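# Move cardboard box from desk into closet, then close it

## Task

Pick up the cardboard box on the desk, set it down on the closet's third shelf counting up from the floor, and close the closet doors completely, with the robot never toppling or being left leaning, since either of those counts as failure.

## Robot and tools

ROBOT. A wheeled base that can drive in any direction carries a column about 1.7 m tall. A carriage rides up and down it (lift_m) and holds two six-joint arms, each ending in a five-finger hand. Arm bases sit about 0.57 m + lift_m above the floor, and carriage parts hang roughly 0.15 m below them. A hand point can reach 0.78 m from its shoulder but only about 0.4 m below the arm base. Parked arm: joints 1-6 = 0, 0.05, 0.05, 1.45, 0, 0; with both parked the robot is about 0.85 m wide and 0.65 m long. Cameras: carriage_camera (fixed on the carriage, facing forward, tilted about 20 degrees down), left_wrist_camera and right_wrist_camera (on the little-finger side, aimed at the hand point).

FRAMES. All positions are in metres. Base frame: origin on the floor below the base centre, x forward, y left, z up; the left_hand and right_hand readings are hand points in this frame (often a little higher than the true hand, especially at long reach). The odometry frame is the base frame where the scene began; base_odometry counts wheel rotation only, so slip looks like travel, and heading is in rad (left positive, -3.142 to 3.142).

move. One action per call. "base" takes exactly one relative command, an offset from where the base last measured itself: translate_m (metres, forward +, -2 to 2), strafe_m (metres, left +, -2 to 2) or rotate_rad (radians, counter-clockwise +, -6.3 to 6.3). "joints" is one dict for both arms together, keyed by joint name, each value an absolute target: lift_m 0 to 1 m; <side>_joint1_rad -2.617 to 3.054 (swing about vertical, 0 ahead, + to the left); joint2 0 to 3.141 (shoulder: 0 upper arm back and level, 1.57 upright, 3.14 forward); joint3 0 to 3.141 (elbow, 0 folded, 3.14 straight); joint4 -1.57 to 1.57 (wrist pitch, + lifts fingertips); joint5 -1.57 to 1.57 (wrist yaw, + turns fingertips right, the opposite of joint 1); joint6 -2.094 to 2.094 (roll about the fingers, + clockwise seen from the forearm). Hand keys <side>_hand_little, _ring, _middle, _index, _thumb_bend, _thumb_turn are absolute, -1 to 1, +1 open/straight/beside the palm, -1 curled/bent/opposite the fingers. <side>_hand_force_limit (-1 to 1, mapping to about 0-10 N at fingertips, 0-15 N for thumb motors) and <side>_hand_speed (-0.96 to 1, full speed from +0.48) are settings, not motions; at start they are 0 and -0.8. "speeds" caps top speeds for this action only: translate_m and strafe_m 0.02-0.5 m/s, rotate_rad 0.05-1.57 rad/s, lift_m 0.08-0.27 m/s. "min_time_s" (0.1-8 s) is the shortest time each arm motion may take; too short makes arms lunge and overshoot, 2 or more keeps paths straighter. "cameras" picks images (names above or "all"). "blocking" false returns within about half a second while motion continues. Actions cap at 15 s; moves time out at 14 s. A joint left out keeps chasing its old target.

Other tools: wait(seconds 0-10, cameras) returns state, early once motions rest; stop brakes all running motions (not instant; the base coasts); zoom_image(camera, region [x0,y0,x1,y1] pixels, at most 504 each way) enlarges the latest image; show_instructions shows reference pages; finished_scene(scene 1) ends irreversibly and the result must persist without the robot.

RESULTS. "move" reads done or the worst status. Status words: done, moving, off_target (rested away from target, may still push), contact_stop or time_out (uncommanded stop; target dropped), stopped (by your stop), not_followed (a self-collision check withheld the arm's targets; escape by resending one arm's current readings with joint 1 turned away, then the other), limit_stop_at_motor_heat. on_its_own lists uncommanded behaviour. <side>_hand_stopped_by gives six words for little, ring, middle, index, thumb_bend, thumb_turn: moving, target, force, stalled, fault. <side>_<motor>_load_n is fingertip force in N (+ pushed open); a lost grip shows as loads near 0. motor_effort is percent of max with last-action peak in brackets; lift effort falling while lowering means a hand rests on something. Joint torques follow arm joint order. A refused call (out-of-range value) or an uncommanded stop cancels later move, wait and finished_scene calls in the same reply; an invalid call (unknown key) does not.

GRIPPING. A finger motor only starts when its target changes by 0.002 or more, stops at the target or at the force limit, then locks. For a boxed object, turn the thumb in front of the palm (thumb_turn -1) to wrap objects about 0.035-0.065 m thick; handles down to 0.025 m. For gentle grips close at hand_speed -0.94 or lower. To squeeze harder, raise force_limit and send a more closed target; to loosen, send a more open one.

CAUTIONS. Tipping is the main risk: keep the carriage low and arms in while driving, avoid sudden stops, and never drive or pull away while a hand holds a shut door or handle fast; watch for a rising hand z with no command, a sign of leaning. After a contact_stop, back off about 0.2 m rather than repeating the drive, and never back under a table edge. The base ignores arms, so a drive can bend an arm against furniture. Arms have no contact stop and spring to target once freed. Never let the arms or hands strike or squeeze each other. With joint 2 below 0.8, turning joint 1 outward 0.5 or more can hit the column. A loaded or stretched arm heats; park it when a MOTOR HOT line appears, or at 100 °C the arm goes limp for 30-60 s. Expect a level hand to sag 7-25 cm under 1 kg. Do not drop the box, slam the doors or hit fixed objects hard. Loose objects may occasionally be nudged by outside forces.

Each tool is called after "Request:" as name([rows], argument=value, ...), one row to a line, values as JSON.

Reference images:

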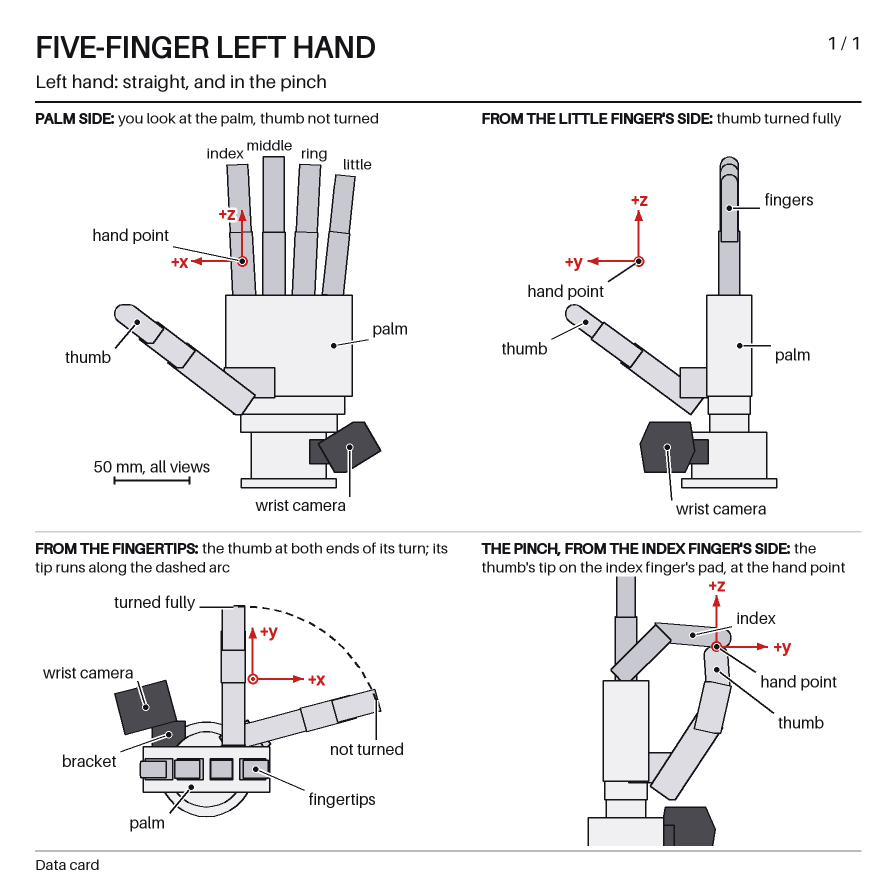

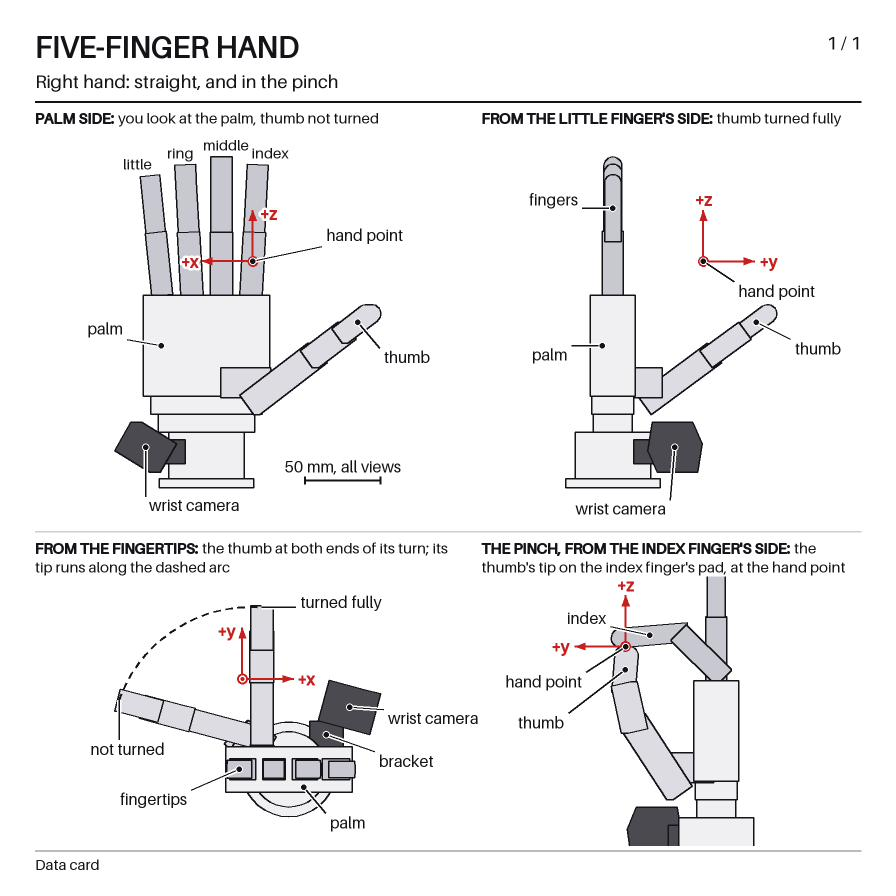

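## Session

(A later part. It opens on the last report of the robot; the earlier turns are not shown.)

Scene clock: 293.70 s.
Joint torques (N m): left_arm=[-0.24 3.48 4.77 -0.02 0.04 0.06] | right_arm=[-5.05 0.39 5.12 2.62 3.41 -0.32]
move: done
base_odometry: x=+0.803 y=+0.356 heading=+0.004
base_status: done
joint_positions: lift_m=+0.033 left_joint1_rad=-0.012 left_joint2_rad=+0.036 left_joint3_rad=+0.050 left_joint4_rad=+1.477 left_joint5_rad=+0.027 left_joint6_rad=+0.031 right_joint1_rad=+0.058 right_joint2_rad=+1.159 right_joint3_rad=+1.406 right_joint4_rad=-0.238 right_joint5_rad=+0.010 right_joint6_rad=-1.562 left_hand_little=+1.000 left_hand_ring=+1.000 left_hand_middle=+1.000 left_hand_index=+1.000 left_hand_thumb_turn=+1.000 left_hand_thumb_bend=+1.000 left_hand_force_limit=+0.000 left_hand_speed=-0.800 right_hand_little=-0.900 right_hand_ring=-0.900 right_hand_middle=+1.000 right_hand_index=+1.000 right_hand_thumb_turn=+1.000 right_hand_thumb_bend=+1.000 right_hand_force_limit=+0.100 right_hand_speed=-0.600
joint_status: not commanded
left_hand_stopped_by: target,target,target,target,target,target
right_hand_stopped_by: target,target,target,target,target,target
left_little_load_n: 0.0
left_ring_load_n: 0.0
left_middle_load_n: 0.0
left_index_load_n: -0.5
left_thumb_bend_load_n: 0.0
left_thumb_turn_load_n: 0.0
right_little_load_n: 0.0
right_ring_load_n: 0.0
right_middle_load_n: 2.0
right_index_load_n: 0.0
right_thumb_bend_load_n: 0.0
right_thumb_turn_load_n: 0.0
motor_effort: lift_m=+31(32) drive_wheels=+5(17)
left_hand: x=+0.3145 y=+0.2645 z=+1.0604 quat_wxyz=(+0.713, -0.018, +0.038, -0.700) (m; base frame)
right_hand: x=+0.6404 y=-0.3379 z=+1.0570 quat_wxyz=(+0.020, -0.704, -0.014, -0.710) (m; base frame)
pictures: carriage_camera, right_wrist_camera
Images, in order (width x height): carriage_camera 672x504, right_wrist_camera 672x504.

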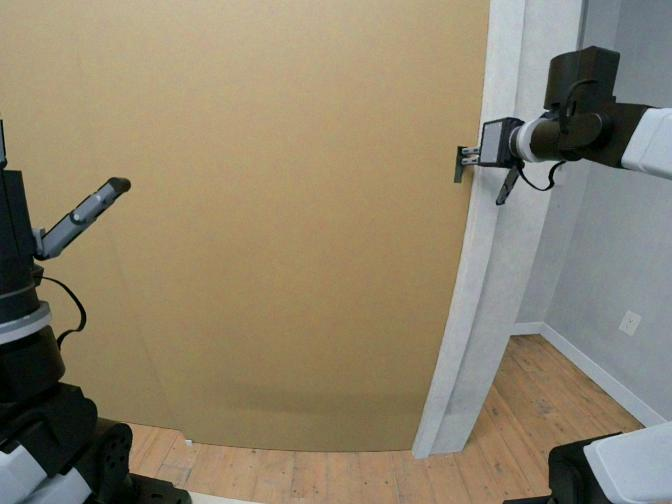

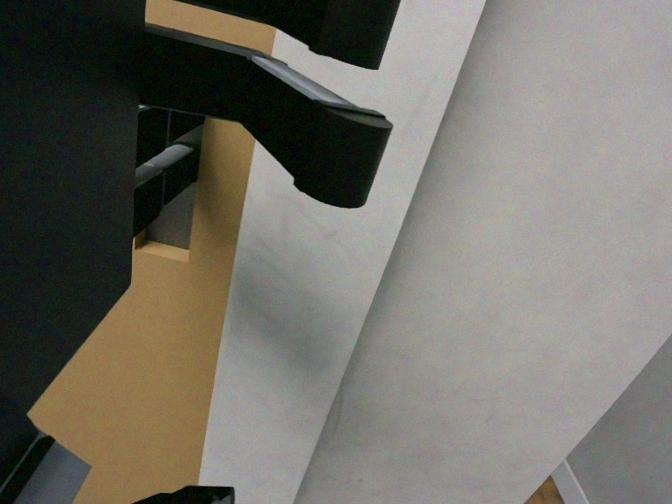

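Request:
move(base={"strafe_m": -0.015}, speeds={"strafe_m": 0.03})

Request:
move(base={"strafe_m": 0.045}, speeds={"strafe_m": 0.04}, cameras=["carriage_camera", "right_wrist_camera"])

Request:
zoom_image(camera="right_wrist_camera", region=[130, 200, 330, 500])

Scene clock: 295.03 s.
Joint torques (N m): left_arm=[-0.23 3.59 4.81 0 0.05 0.07] | right_arm=[-5.85 0.24 5.07 2.58 3.85 -0.26]
move: done
base_odometry: x=+0.803 y=+0.341 heading=+0.004
base_status: done
joint_positions: lift_m=+0.033 left_joint1_rad=-0.012 left_joint2_rad=+0.036 left_joint3_rad=+0.050 left_joint4_rad=+1.477 left_joint5_rad=+0.027 left_joint6_rad=+0.031 right_joint1_rad=+0.065 right_joint2_rad=+1.159 right_joint3_rad=+1.406 right_joint4_rad=-0.235 right_joint5_rad=-0.031 right_joint6_rad=-1.561 left_hand_little=+1.000 left_hand_ring=+1.000 left_hand_middle=+1.000 left_hand_index=+1.000 left_hand_thumb_turn=+1.000 left_hand_thumb_bend=+1.000 left_hand_force_limit=+0.000 left_hand_speed=-0.800 right_hand_little=-0.900 right_hand_ring=-0.900 right_hand_middle=+1.000 right_hand_index=+1.000 right_hand_thumb_turn=+1.000 right_hand_thumb_bend=+1.000 right_hand_force_limit=+0.100 right_hand_speed=-0.600
joint_status: not commanded
left_hand_stopped_by: target,target,target,target,target,target
right_hand_stopped_by: target,target,target,target,target,target
left_little_load_n: 0.0
left_ring_load_n: 0.0
left_middle_load_n: 0.0
left_index_load_n: 0.0
left_thumb_bend_load_n: 0.0
left_thumb_turn_load_n: 0.0
right_little_load_n: 0.0
right_ring_load_n: 0.0
right_middle_load_n: 2.0
right_index_load_n: 0.5
right_thumb_bend_load_n: 0.0
right_thumb_turn_load_n: 0.0
motor_effort: lift_m=+30(32) drive_wheels=+5(16)
left_hand: x=+0.3145 y=+0.2645 z=+1.0604 quat_wxyz=(+0.713, -0.018, +0.038, -0.700) (m; base frame)
right_hand: x=+0.6426 y=-0.3266 z=+1.0579 quat_wxyz=(+0.038, -0.702, -0.031, -0.710) (m; base frame)
pictures: none

Scene clock: 296.63 s.
Joint torques (N m): left_arm=[-0.29 3.59 4.81 -0.03 0.05 0.07] | right_arm=[-4.48 0.16 4.98 2.67 2.16 -0.3]
move: done
base_odometry: x=+0.803 y=+0.386 heading=+0.004
base_status: done
joint_positions: lift_m=+0.033 left_joint1_rad=-0.012 left_joint2_rad=+0.036 left_joint3_rad=+0.050 left_joint4_rad=+1.477 left_joint5_rad=+0.027 left_joint6_rad=+0.031 right_joint1_rad=+0.051 right_joint2_rad=+1.159 right_joint3_rad=+1.406 right_joint4_rad=-0.239 right_joint5_rad=+0.110 right_joint6_rad=-1.561 left_hand_little=+1.000 left_hand_ring=+1.000 left_hand_middle=+1.000 left_hand_index=+1.000 left_hand_thumb_turn=+1.000 left_hand_thumb_bend=+1.000 left_hand_force_limit=+0.000 left_hand_speed=-0.800 right_hand_little=-0.900 right_hand_ring=-0.900 right_hand_middle=+1.000 right_hand_index=+1.000 right_hand_thumb_turn=+1.000 right_hand_thumb_bend=+1.000 right_hand_force_limit=+0.100 right_hand_speed=-0.600
joint_status: not commanded
left_hand_stopped_by: target,target,target,target,target,target
right_hand_stopped_by: target,target,target,target,target,target
left_little_load_n: 0.0
left_ring_load_n: 0.0
left_middle_load_n: 0.0
left_index_load_n: 0.0
left_thumb_bend_load_n: 0.0
left_thumb_turn_load_n: 0.0
right_little_load_n: 0.0
right_ring_load_n: 0.0
right_middle_load_n: 1.5
right_index_load_n: 0.0
right_thumb_bend_load_n: 0.0
right_thumb_turn_load_n: 0.0
on_its_own: right_joint5_rad moved +0.141 toward your old target +0.300
motor_effort: lift_m=+30(31) drive_wheels=+5(7)
left_hand: x=+0.3145 y=+0.2645 z=+1.0604 quat_wxyz=(+0.713, -0.018, +0.038, -0.700) (m; base frame)
right_hand: x=+0.6340 y=-0.3598 z=+1.0568 quat_wxyz=(-0.017, -0.704, +0.024, -0.710) (m; base frame)
pictures: carriage_camera, right_wrist_camera
Images, in order (width x height): carriage_camera 672x504, right_wrist_camera 672x504.

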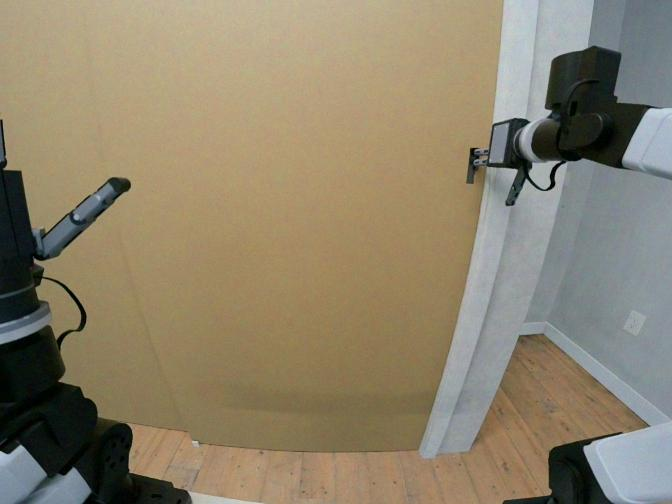

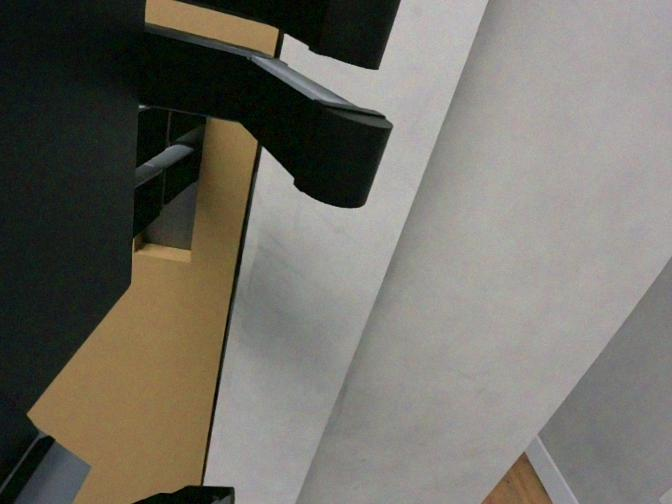

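Scaled by 1.680 from the camera's 672x504 image, which has a finer 960x720 frame.

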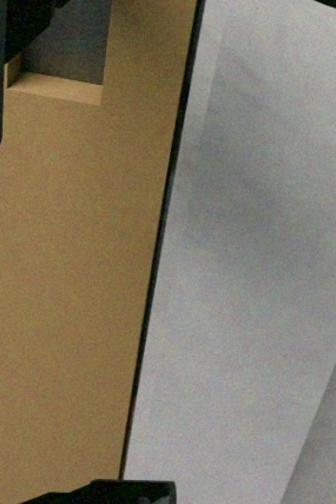

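Request:
move(base={"strafe_m": -0.045}, speeds={"strafe_m": 0.04}, cameras=["carriage_camera", "right_wrist_camera"])

Request:
zoom_image(camera="right_wrist_camera", region=[130, 200, 330, 500])

Scene clock: 299.30 s.
Joint torques (N m): left_arm=[-0.24 3.55 4.85 -0.01 0.06 0.06] | right_arm=[-5.85 0.35 5.14 2.53 3.82 -0.34]
move: done
base_odometry: x=+0.803 y=+0.341 heading=+0.004
base_status: done
joint_positions: lift_m=+0.033 left_joint1_rad=-0.012 left_joint2_rad=+0.036 left_joint3_rad=+0.050 left_joint4_rad=+1.477 left_joint5_rad=+0.027 left_joint6_rad=+0.031 right_joint1_rad=+0.065 right_joint2_rad=+1.159 right_joint3_rad=+1.406 right_joint4_rad=-0.235 right_joint5_rad=-0.028 right_joint6_rad=-1.561 left_hand_little=+1.000 left_hand_ring=+1.000 left_hand_middle=+1.000 left_hand_index=+1.000 left_hand_thumb_turn=+1.000 left_hand_thumb_bend=+1.000 left_hand_force_limit=+0.000 left_hand_speed=-0.800 right_hand_little=-0.900 right_hand_ring=-0.900 right_hand_middle=+1.000 right_hand_index=+1.000 right_hand_thumb_turn=+1.000 right_hand_thumb_bend=+1.000 right_hand_force_limit=+0.100 right_hand_speed=-0.600
joint_status: not commanded
left_hand_stopped_by: target,target,target,target,target,target
right_hand_stopped_by: target,target,target,target,target,target
left_little_load_n: 0.0
left_ring_load_n: 0.0
left_middle_load_n: 0.0
left_index_load_n: 0.0
left_thumb_bend_load_n: 0.0
left_thumb_turn_load_n: 0.0
right_little_load_n: 0.0
right_ring_load_n: 0.0
right_middle_load_n: 2.0
right_index_load_n: 0.5
right_thumb_bend_load_n: 0.0
right_thumb_turn_load_n: 0.0
motor_effort: lift_m=+30(32) drive_wheels=+5(16)
left_hand: x=+0.3145 y=+0.2645 z=+1.0604 quat_wxyz=(+0.713, -0.018, +0.038, -0.700) (m; base frame)
right_hand: x=+0.6425 y=-0.3275 z=+1.0579 quat_wxyz=(+0.036, -0.702, -0.029, -0.711) (m; base frame)
pictures: carriage_camera, right_wrist_camera
Images, in order (width x height): carriage_camera 672x504, right_wrist_camera 672x504.

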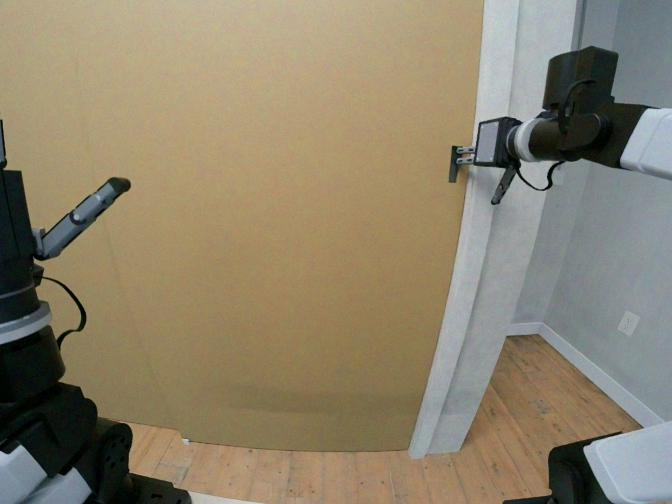

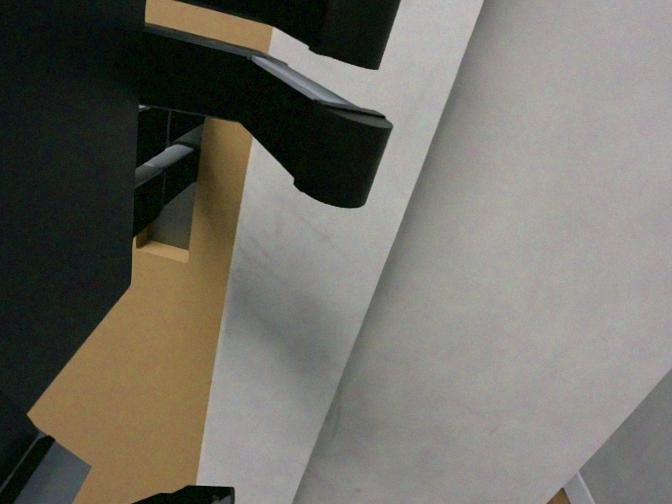

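Scaled by 1.680 from the camera's 672x504 image, which has a finer 960x720 frame.

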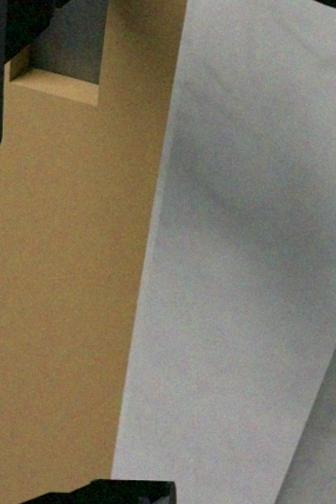

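Request:
move(joints={"right_joint1_rad": 0.06, "right_joint5_rad": 0.0}, cameras=["right_wrist_camera"])

Request:
zoom_image(camera="right_wrist_camera", region=[130, 200, 330, 500])

Scene clock: 301.80 s.
Joint torques (N m): left_arm=[-0.2 3.55 4.79 -0.01 0.03 0.07] | right_arm=[-0.7 0.44 5.16 2.51 0.49 -0.29]
move: off_target
base_odometry: x=+0.803 y=+0.341 heading=+0.004
base_status: not commanded
joint_positions: lift_m=+0.033 left_joint1_rad=-0.012 left_joint2_rad=+0.036 left_joint3_rad=+0.050 left_joint4_rad=+1.477 left_joint5_rad=+0.027 left_joint6_rad=+0.031 right_joint1_rad=+0.067 right_joint2_rad=+1.159 right_joint3_rad=+1.406 right_joint4_rad=-0.233 right_joint5_rad=-0.042 right_joint6_rad=-1.561 left_hand_little=+1.000 left_hand_ring=+1.000 left_hand_middle=+1.000 left_hand_index=+1.000 left_hand_thumb_turn=+1.000 left_hand_thumb_bend=+1.000 left_hand_force_limit=+0.000 left_hand_speed=-0.800 right_hand_little=-0.900 right_hand_ring=-0.900 right_hand_middle=+1.000 right_hand_index=+1.000 right_hand_thumb_turn=+1.000 right_hand_thumb_bend=+1.000 right_hand_force_limit=+0.100 right_hand_speed=-0.600
joint_status: right_joint5_rad off_target (ended at -0.042, target +0.000); the others done
left_hand_stopped_by: target,target,target,target,target,target
right_hand_stopped_by: target,target,target,target,target,target
left_little_load_n: 0.0
left_ring_load_n: 0.0
left_middle_load_n: 0.0
left_index_load_n: 0.0
left_thumb_bend_load_n: 0.0
left_thumb_turn_load_n: 0.0
right_little_load_n: 0.0
right_ring_load_n: 0.0
right_middle_load_n: 0.0
right_index_load_n: 0.0
right_thumb_bend_load_n: 0.0
right_thumb_turn_load_n: 0.0
motor_effort: lift_m=+30(31) drive_wheels=+4(5)
left_hand: x=+0.3145 y=+0.2645 z=+1.0604 quat_wxyz=(+0.713, -0.018, +0.038, -0.700) (m; base frame)
right_hand: x=+0.6432 y=-0.3238 z=+1.0585 quat_wxyz=(+0.042, -0.701, -0.035, -0.711) (m; base frame)
pictures: right_wrist_camera
Images, in order (width x height): right_wrist_camera 672x504.

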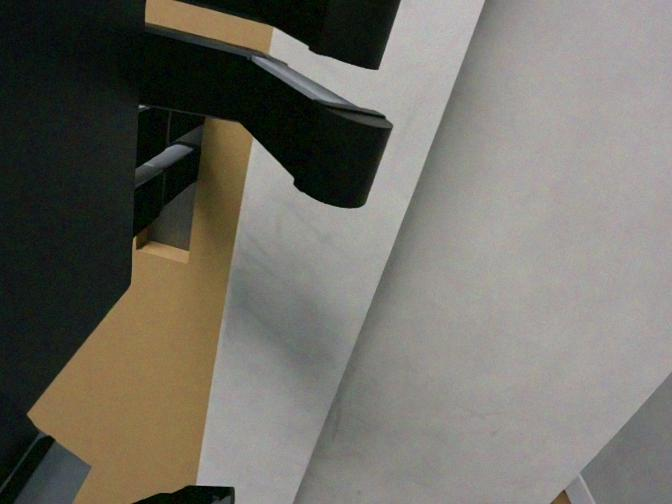

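Scaled by 1.680 from the camera's 672x504 image, which has a finer 960x720 frame.

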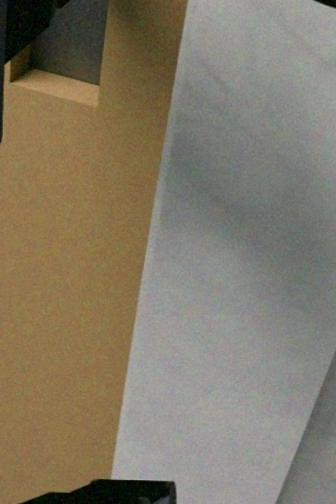

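Request:
move(base={"translate_m": -0.06}, speeds={"translate_m": 0.06}, cameras=["carriage_camera", "right_wrist_camera"])

Request:
zoom_image(camera="right_wrist_camera", region=[130, 200, 330, 500])

Scene clock: 303.93 s.
Joint torques (N m): left_arm=[-0.16 3.56 4.72 -0.06 0.04 0.06] | right_arm=[-0.72 -3.21 5.18 2.22 0.07 -0.28]
move: done
base_odometry: x=+0.743 y=+0.341 heading=+0.004
base_status: done
joint_positions: lift_m=+0.033 left_joint1_rad=-0.012 left_joint2_rad=+0.036 left_joint3_rad=+0.050 left_joint4_rad=+1.477 left_joint5_rad=+0.027 left_joint6_rad=+0.031 right_joint1_rad=+0.067 right_joint2_rad=+1.189 right_joint3_rad=+1.406 right_joint4_rad=-0.201 right_joint5_rad=-0.008 right_joint6_rad=-1.561 left_hand_little=+1.000 left_hand_ring=+1.000 left_hand_middle=+1.000 left_hand_index=+1.000 left_hand_thumb_turn=+1.000 left_hand_thumb_bend=+1.000 left_hand_force_limit=+0.000 left_hand_speed=-0.800 right_hand_little=-0.900 right_hand_ring=-0.900 right_hand_middle=+1.000 right_hand_index=+1.000 right_hand_thumb_turn=+1.000 right_hand_thumb_bend=+1.000 right_hand_force_limit=+0.100 right_hand_speed=-0.600
joint_status: not commanded
left_hand_stopped_by: target,target,target,target,target,target
right_hand_stopped_by: target,target,target,target,target,target
left_little_load_n: 0.0
left_ring_load_n: 0.0
left_middle_load_n: 0.0
left_index_load_n: 0.0
left_thumb_bend_load_n: 0.0
left_thumb_turn_load_n: -0.5
right_little_load_n: 0.0
right_ring_load_n: 0.0
right_middle_load_n: 0.0
right_index_load_n: 0.0
right_thumb_bend_load_n: 0.0
right_thumb_turn_load_n: 0.0
on_its_own: right_joint5_rad moved +0.034 to your old target +0.000
motor_effort: lift_m=+31(32) drive_wheels=+1(10)
left_hand: x=+0.3146 y=+0.2645 z=+1.0604 quat_wxyz=(+0.713, -0.018, +0.038, -0.700) (m; base frame)
right_hand: x=+0.6526 y=-0.3298 z=+1.0551 quat_wxyz=(+0.030, -0.701, -0.023, -0.712) (m; base frame)
pictures: carriage_camera, right_wrist_camera
Images, in order (width x height): carriage_camera 672x504, right_wrist_camera 672x504.

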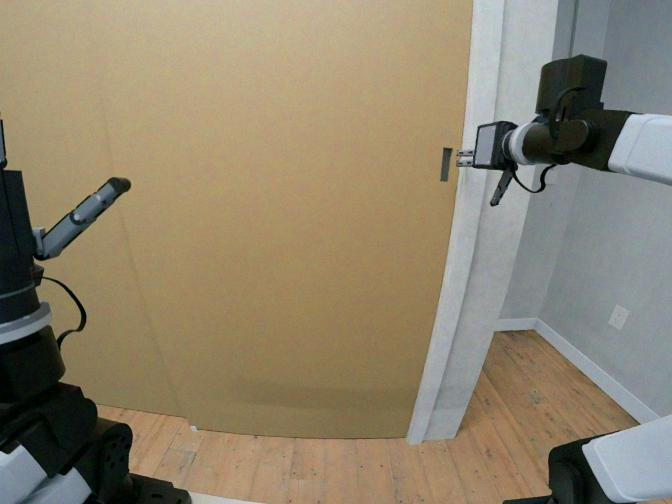

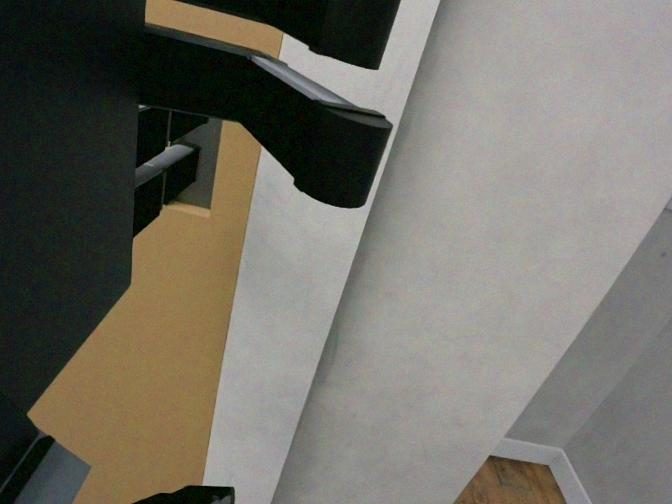

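Scaled by 1.680 from the camera's 672x504 image, which has a finer 960x720 frame.

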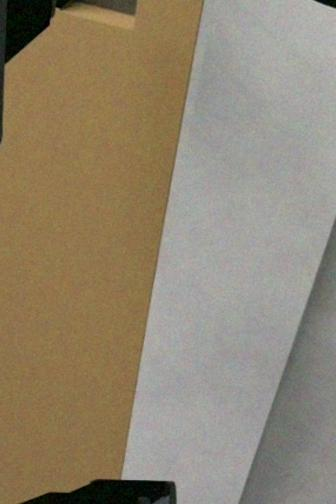

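Request:
move(base={"translate_m": -0.5}, speeds={"translate_m": 0.3})

Request:
move(joints={"right_joint1_rad": 0, "right_joint2_rad": 0.05, "right_joint3_rad": 0.05, "right_joint4_rad": 1.45, "right_joint5_rad": 0, "right_joint6_rad": 0}, base={"rotate_rad": 0.35}, speeds={"rotate_rad": 0.6}, cameras=["carriage_camera"])

Scene clock: 307.87 s.
Joint torques (N m): left_arm=[-0.17 3.79 4.75 -0.02 0.04 0.07] | right_arm=[-0.79 -3.23 5.03 2.21 0.08 -0.29]
move: done
base_odometry: x=+0.243 y=+0.338 heading=+0.005
base_status: done
joint_positions: lift_m=+0.033 left_joint1_rad=-0.012 left_joint2_rad=+0.036 left_joint3_rad=+0.050 left_joint4_rad=+1.476 left_joint5_rad=+0.027 left_joint6_rad=+0.031 right_joint1_rad=+0.067 right_joint2_rad=+1.190 right_joint3_rad=+1.406 right_joint4_rad=-0.201 right_joint5_rad=-0.008 right_joint6_rad=-1.561 left_hand_little=+1.000 left_hand_ring=+1.000 left_hand_middle=+1.000 left_hand_index=+1.000 left_hand_thumb_turn=+1.000 left_hand_thumb_bend=+1.000 left_hand_force_limit=+0.000 left_hand_speed=-0.800 right_hand_little=-0.900 right_hand_ring=-0.900 right_hand_middle=+1.000 right_hand_index=+1.000 right_hand_thumb_turn=+1.000 right_hand_thumb_bend=+1.000 right_hand_force_limit=+0.100 right_hand_speed=-0.600
joint_status: not commanded
left_hand_stopped_by: target,target,target,target,target,target
right_hand_stopped_by: target,target,target,target,target,target
left_little_load_n: 0.0
left_ring_load_n: 0.0
left_middle_load_n: 0.0
left_index_load_n: 0.0
left_thumb_bend_load_n: 0.0
left_thumb_turn_load_n: 0.0
right_little_load_n: 0.0
right_ring_load_n: 0.0
right_middle_load_n: 0.0
right_index_load_n: -0.5
right_thumb_bend_load_n: 0.0
right_thumb_turn_load_n: 0.0
motor_effort: lift_m=+30(32) drive_wheels=+0(12)
left_hand: x=+0.3147 y=+0.2645 z=+1.0603 quat_wxyz=(+0.713, -0.018, +0.038, -0.700) (m; base frame)
right_hand: x=+0.6528 y=-0.3300 z=+1.0548 quat_wxyz=(+0.030, -0.701, -0.023, -0.712) (m; base frame)
pictures: none

Scene clock: 309.77 s.
Joint torques (N m): left_arm=[-0.2 3.56 4.77 -0.02 0.04 0.06] | right_arm=[-0.54 3.17 3.44 0.14 0.07 -0.05]
move: done
base_odometry: x=+0.243 y=+0.338 heading=+0.354
base_status: done
joint_positions: lift_m=+0.033 left_joint1_rad=-0.012 left_joint2_rad=+0.036 left_joint3_rad=+0.050 left_joint4_rad=+1.476 left_joint5_rad=+0.027 left_joint6_rad=+0.031 right_joint1_rad=+0.006 right_joint2_rad=+0.063 right_joint3_rad=+0.061 right_joint4_rad=+1.437 right_joint5_rad=-0.006 right_joint6_rad=-0.011 left_hand_little=+1.000 left_hand_ring=+1.000 left_hand_middle=+1.000 left_hand_index=+1.000 left_hand_thumb_turn=+1.000 left_hand_thumb_bend=+1.000 left_hand_force_limit=+0.000 left_hand_speed=-0.800 right_hand_little=-0.900 right_hand_ring=-0.900 right_hand_middle=+1.000 right_hand_index=+1.000 right_hand_thumb_turn=+1.000 right_hand_thumb_bend=+1.000 right_hand_force_limit=+0.100 right_hand_speed=-0.600
joint_status: all done
left_hand_stopped_by: target,target,target,target,target,target
right_hand_stopped_by: target,target,target,target,target,target
left_little_load_n: 0.0
left_ring_load_n: 0.0
left_middle_load_n: 0.0
left_index_load_n: 0.0
left_thumb_bend_load_n: 0.0
left_thumb_turn_load_n: 0.0
right_little_load_n: 0.0
right_ring_load_n: 0.0
right_middle_load_n: -0.5
right_index_load_n: 0.0
right_thumb_bend_load_n: -0.5
right_thumb_turn_load_n: -0.5
motor_effort: lift_m=+31(32) drive_wheels=+8(11)
left_hand: x=+0.3147 y=+0.2645 z=+1.0603 quat_wxyz=(+0.713, -0.018, +0.038, -0.700) (m; base frame)
right_hand: x=+0.3300 y=-0.2676 z=+1.0595 quat_wxyz=(+0.704, -0.050, +0.045, -0.707) (m; base frame)
pictures: carriage_camera
Images, in order (width x height): carriage_camera 672x504.

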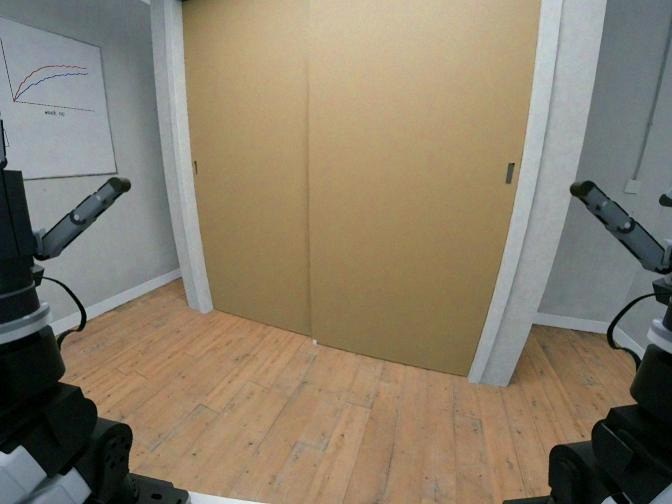

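Request:
zoom_image(camera="carriage_camera", region=[150, 100, 350, 350])

Request:
zoom_image(camera="carriage_camera", region=[440, 130, 600, 390])

Scaled by 2.016 from the camera's 672x504 image, which has a finer 960x720 frame.

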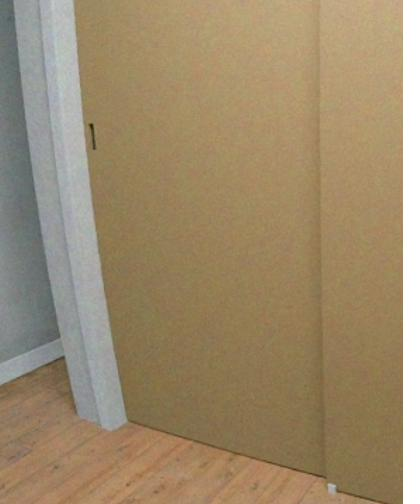

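Scaled by 1.938 from the camera's 672x504 image, which has a finer 960x720 frame.

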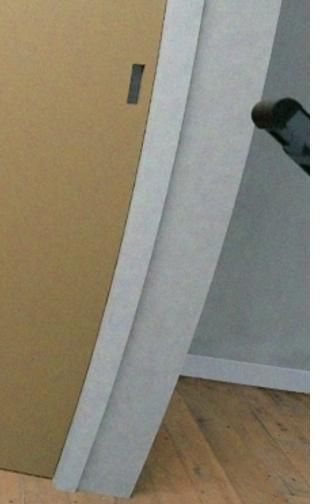

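Both panels are shut against their jambs, and the box is inside on the third shelf.

Request:
finished_scene()

The scene is finished: the task was done.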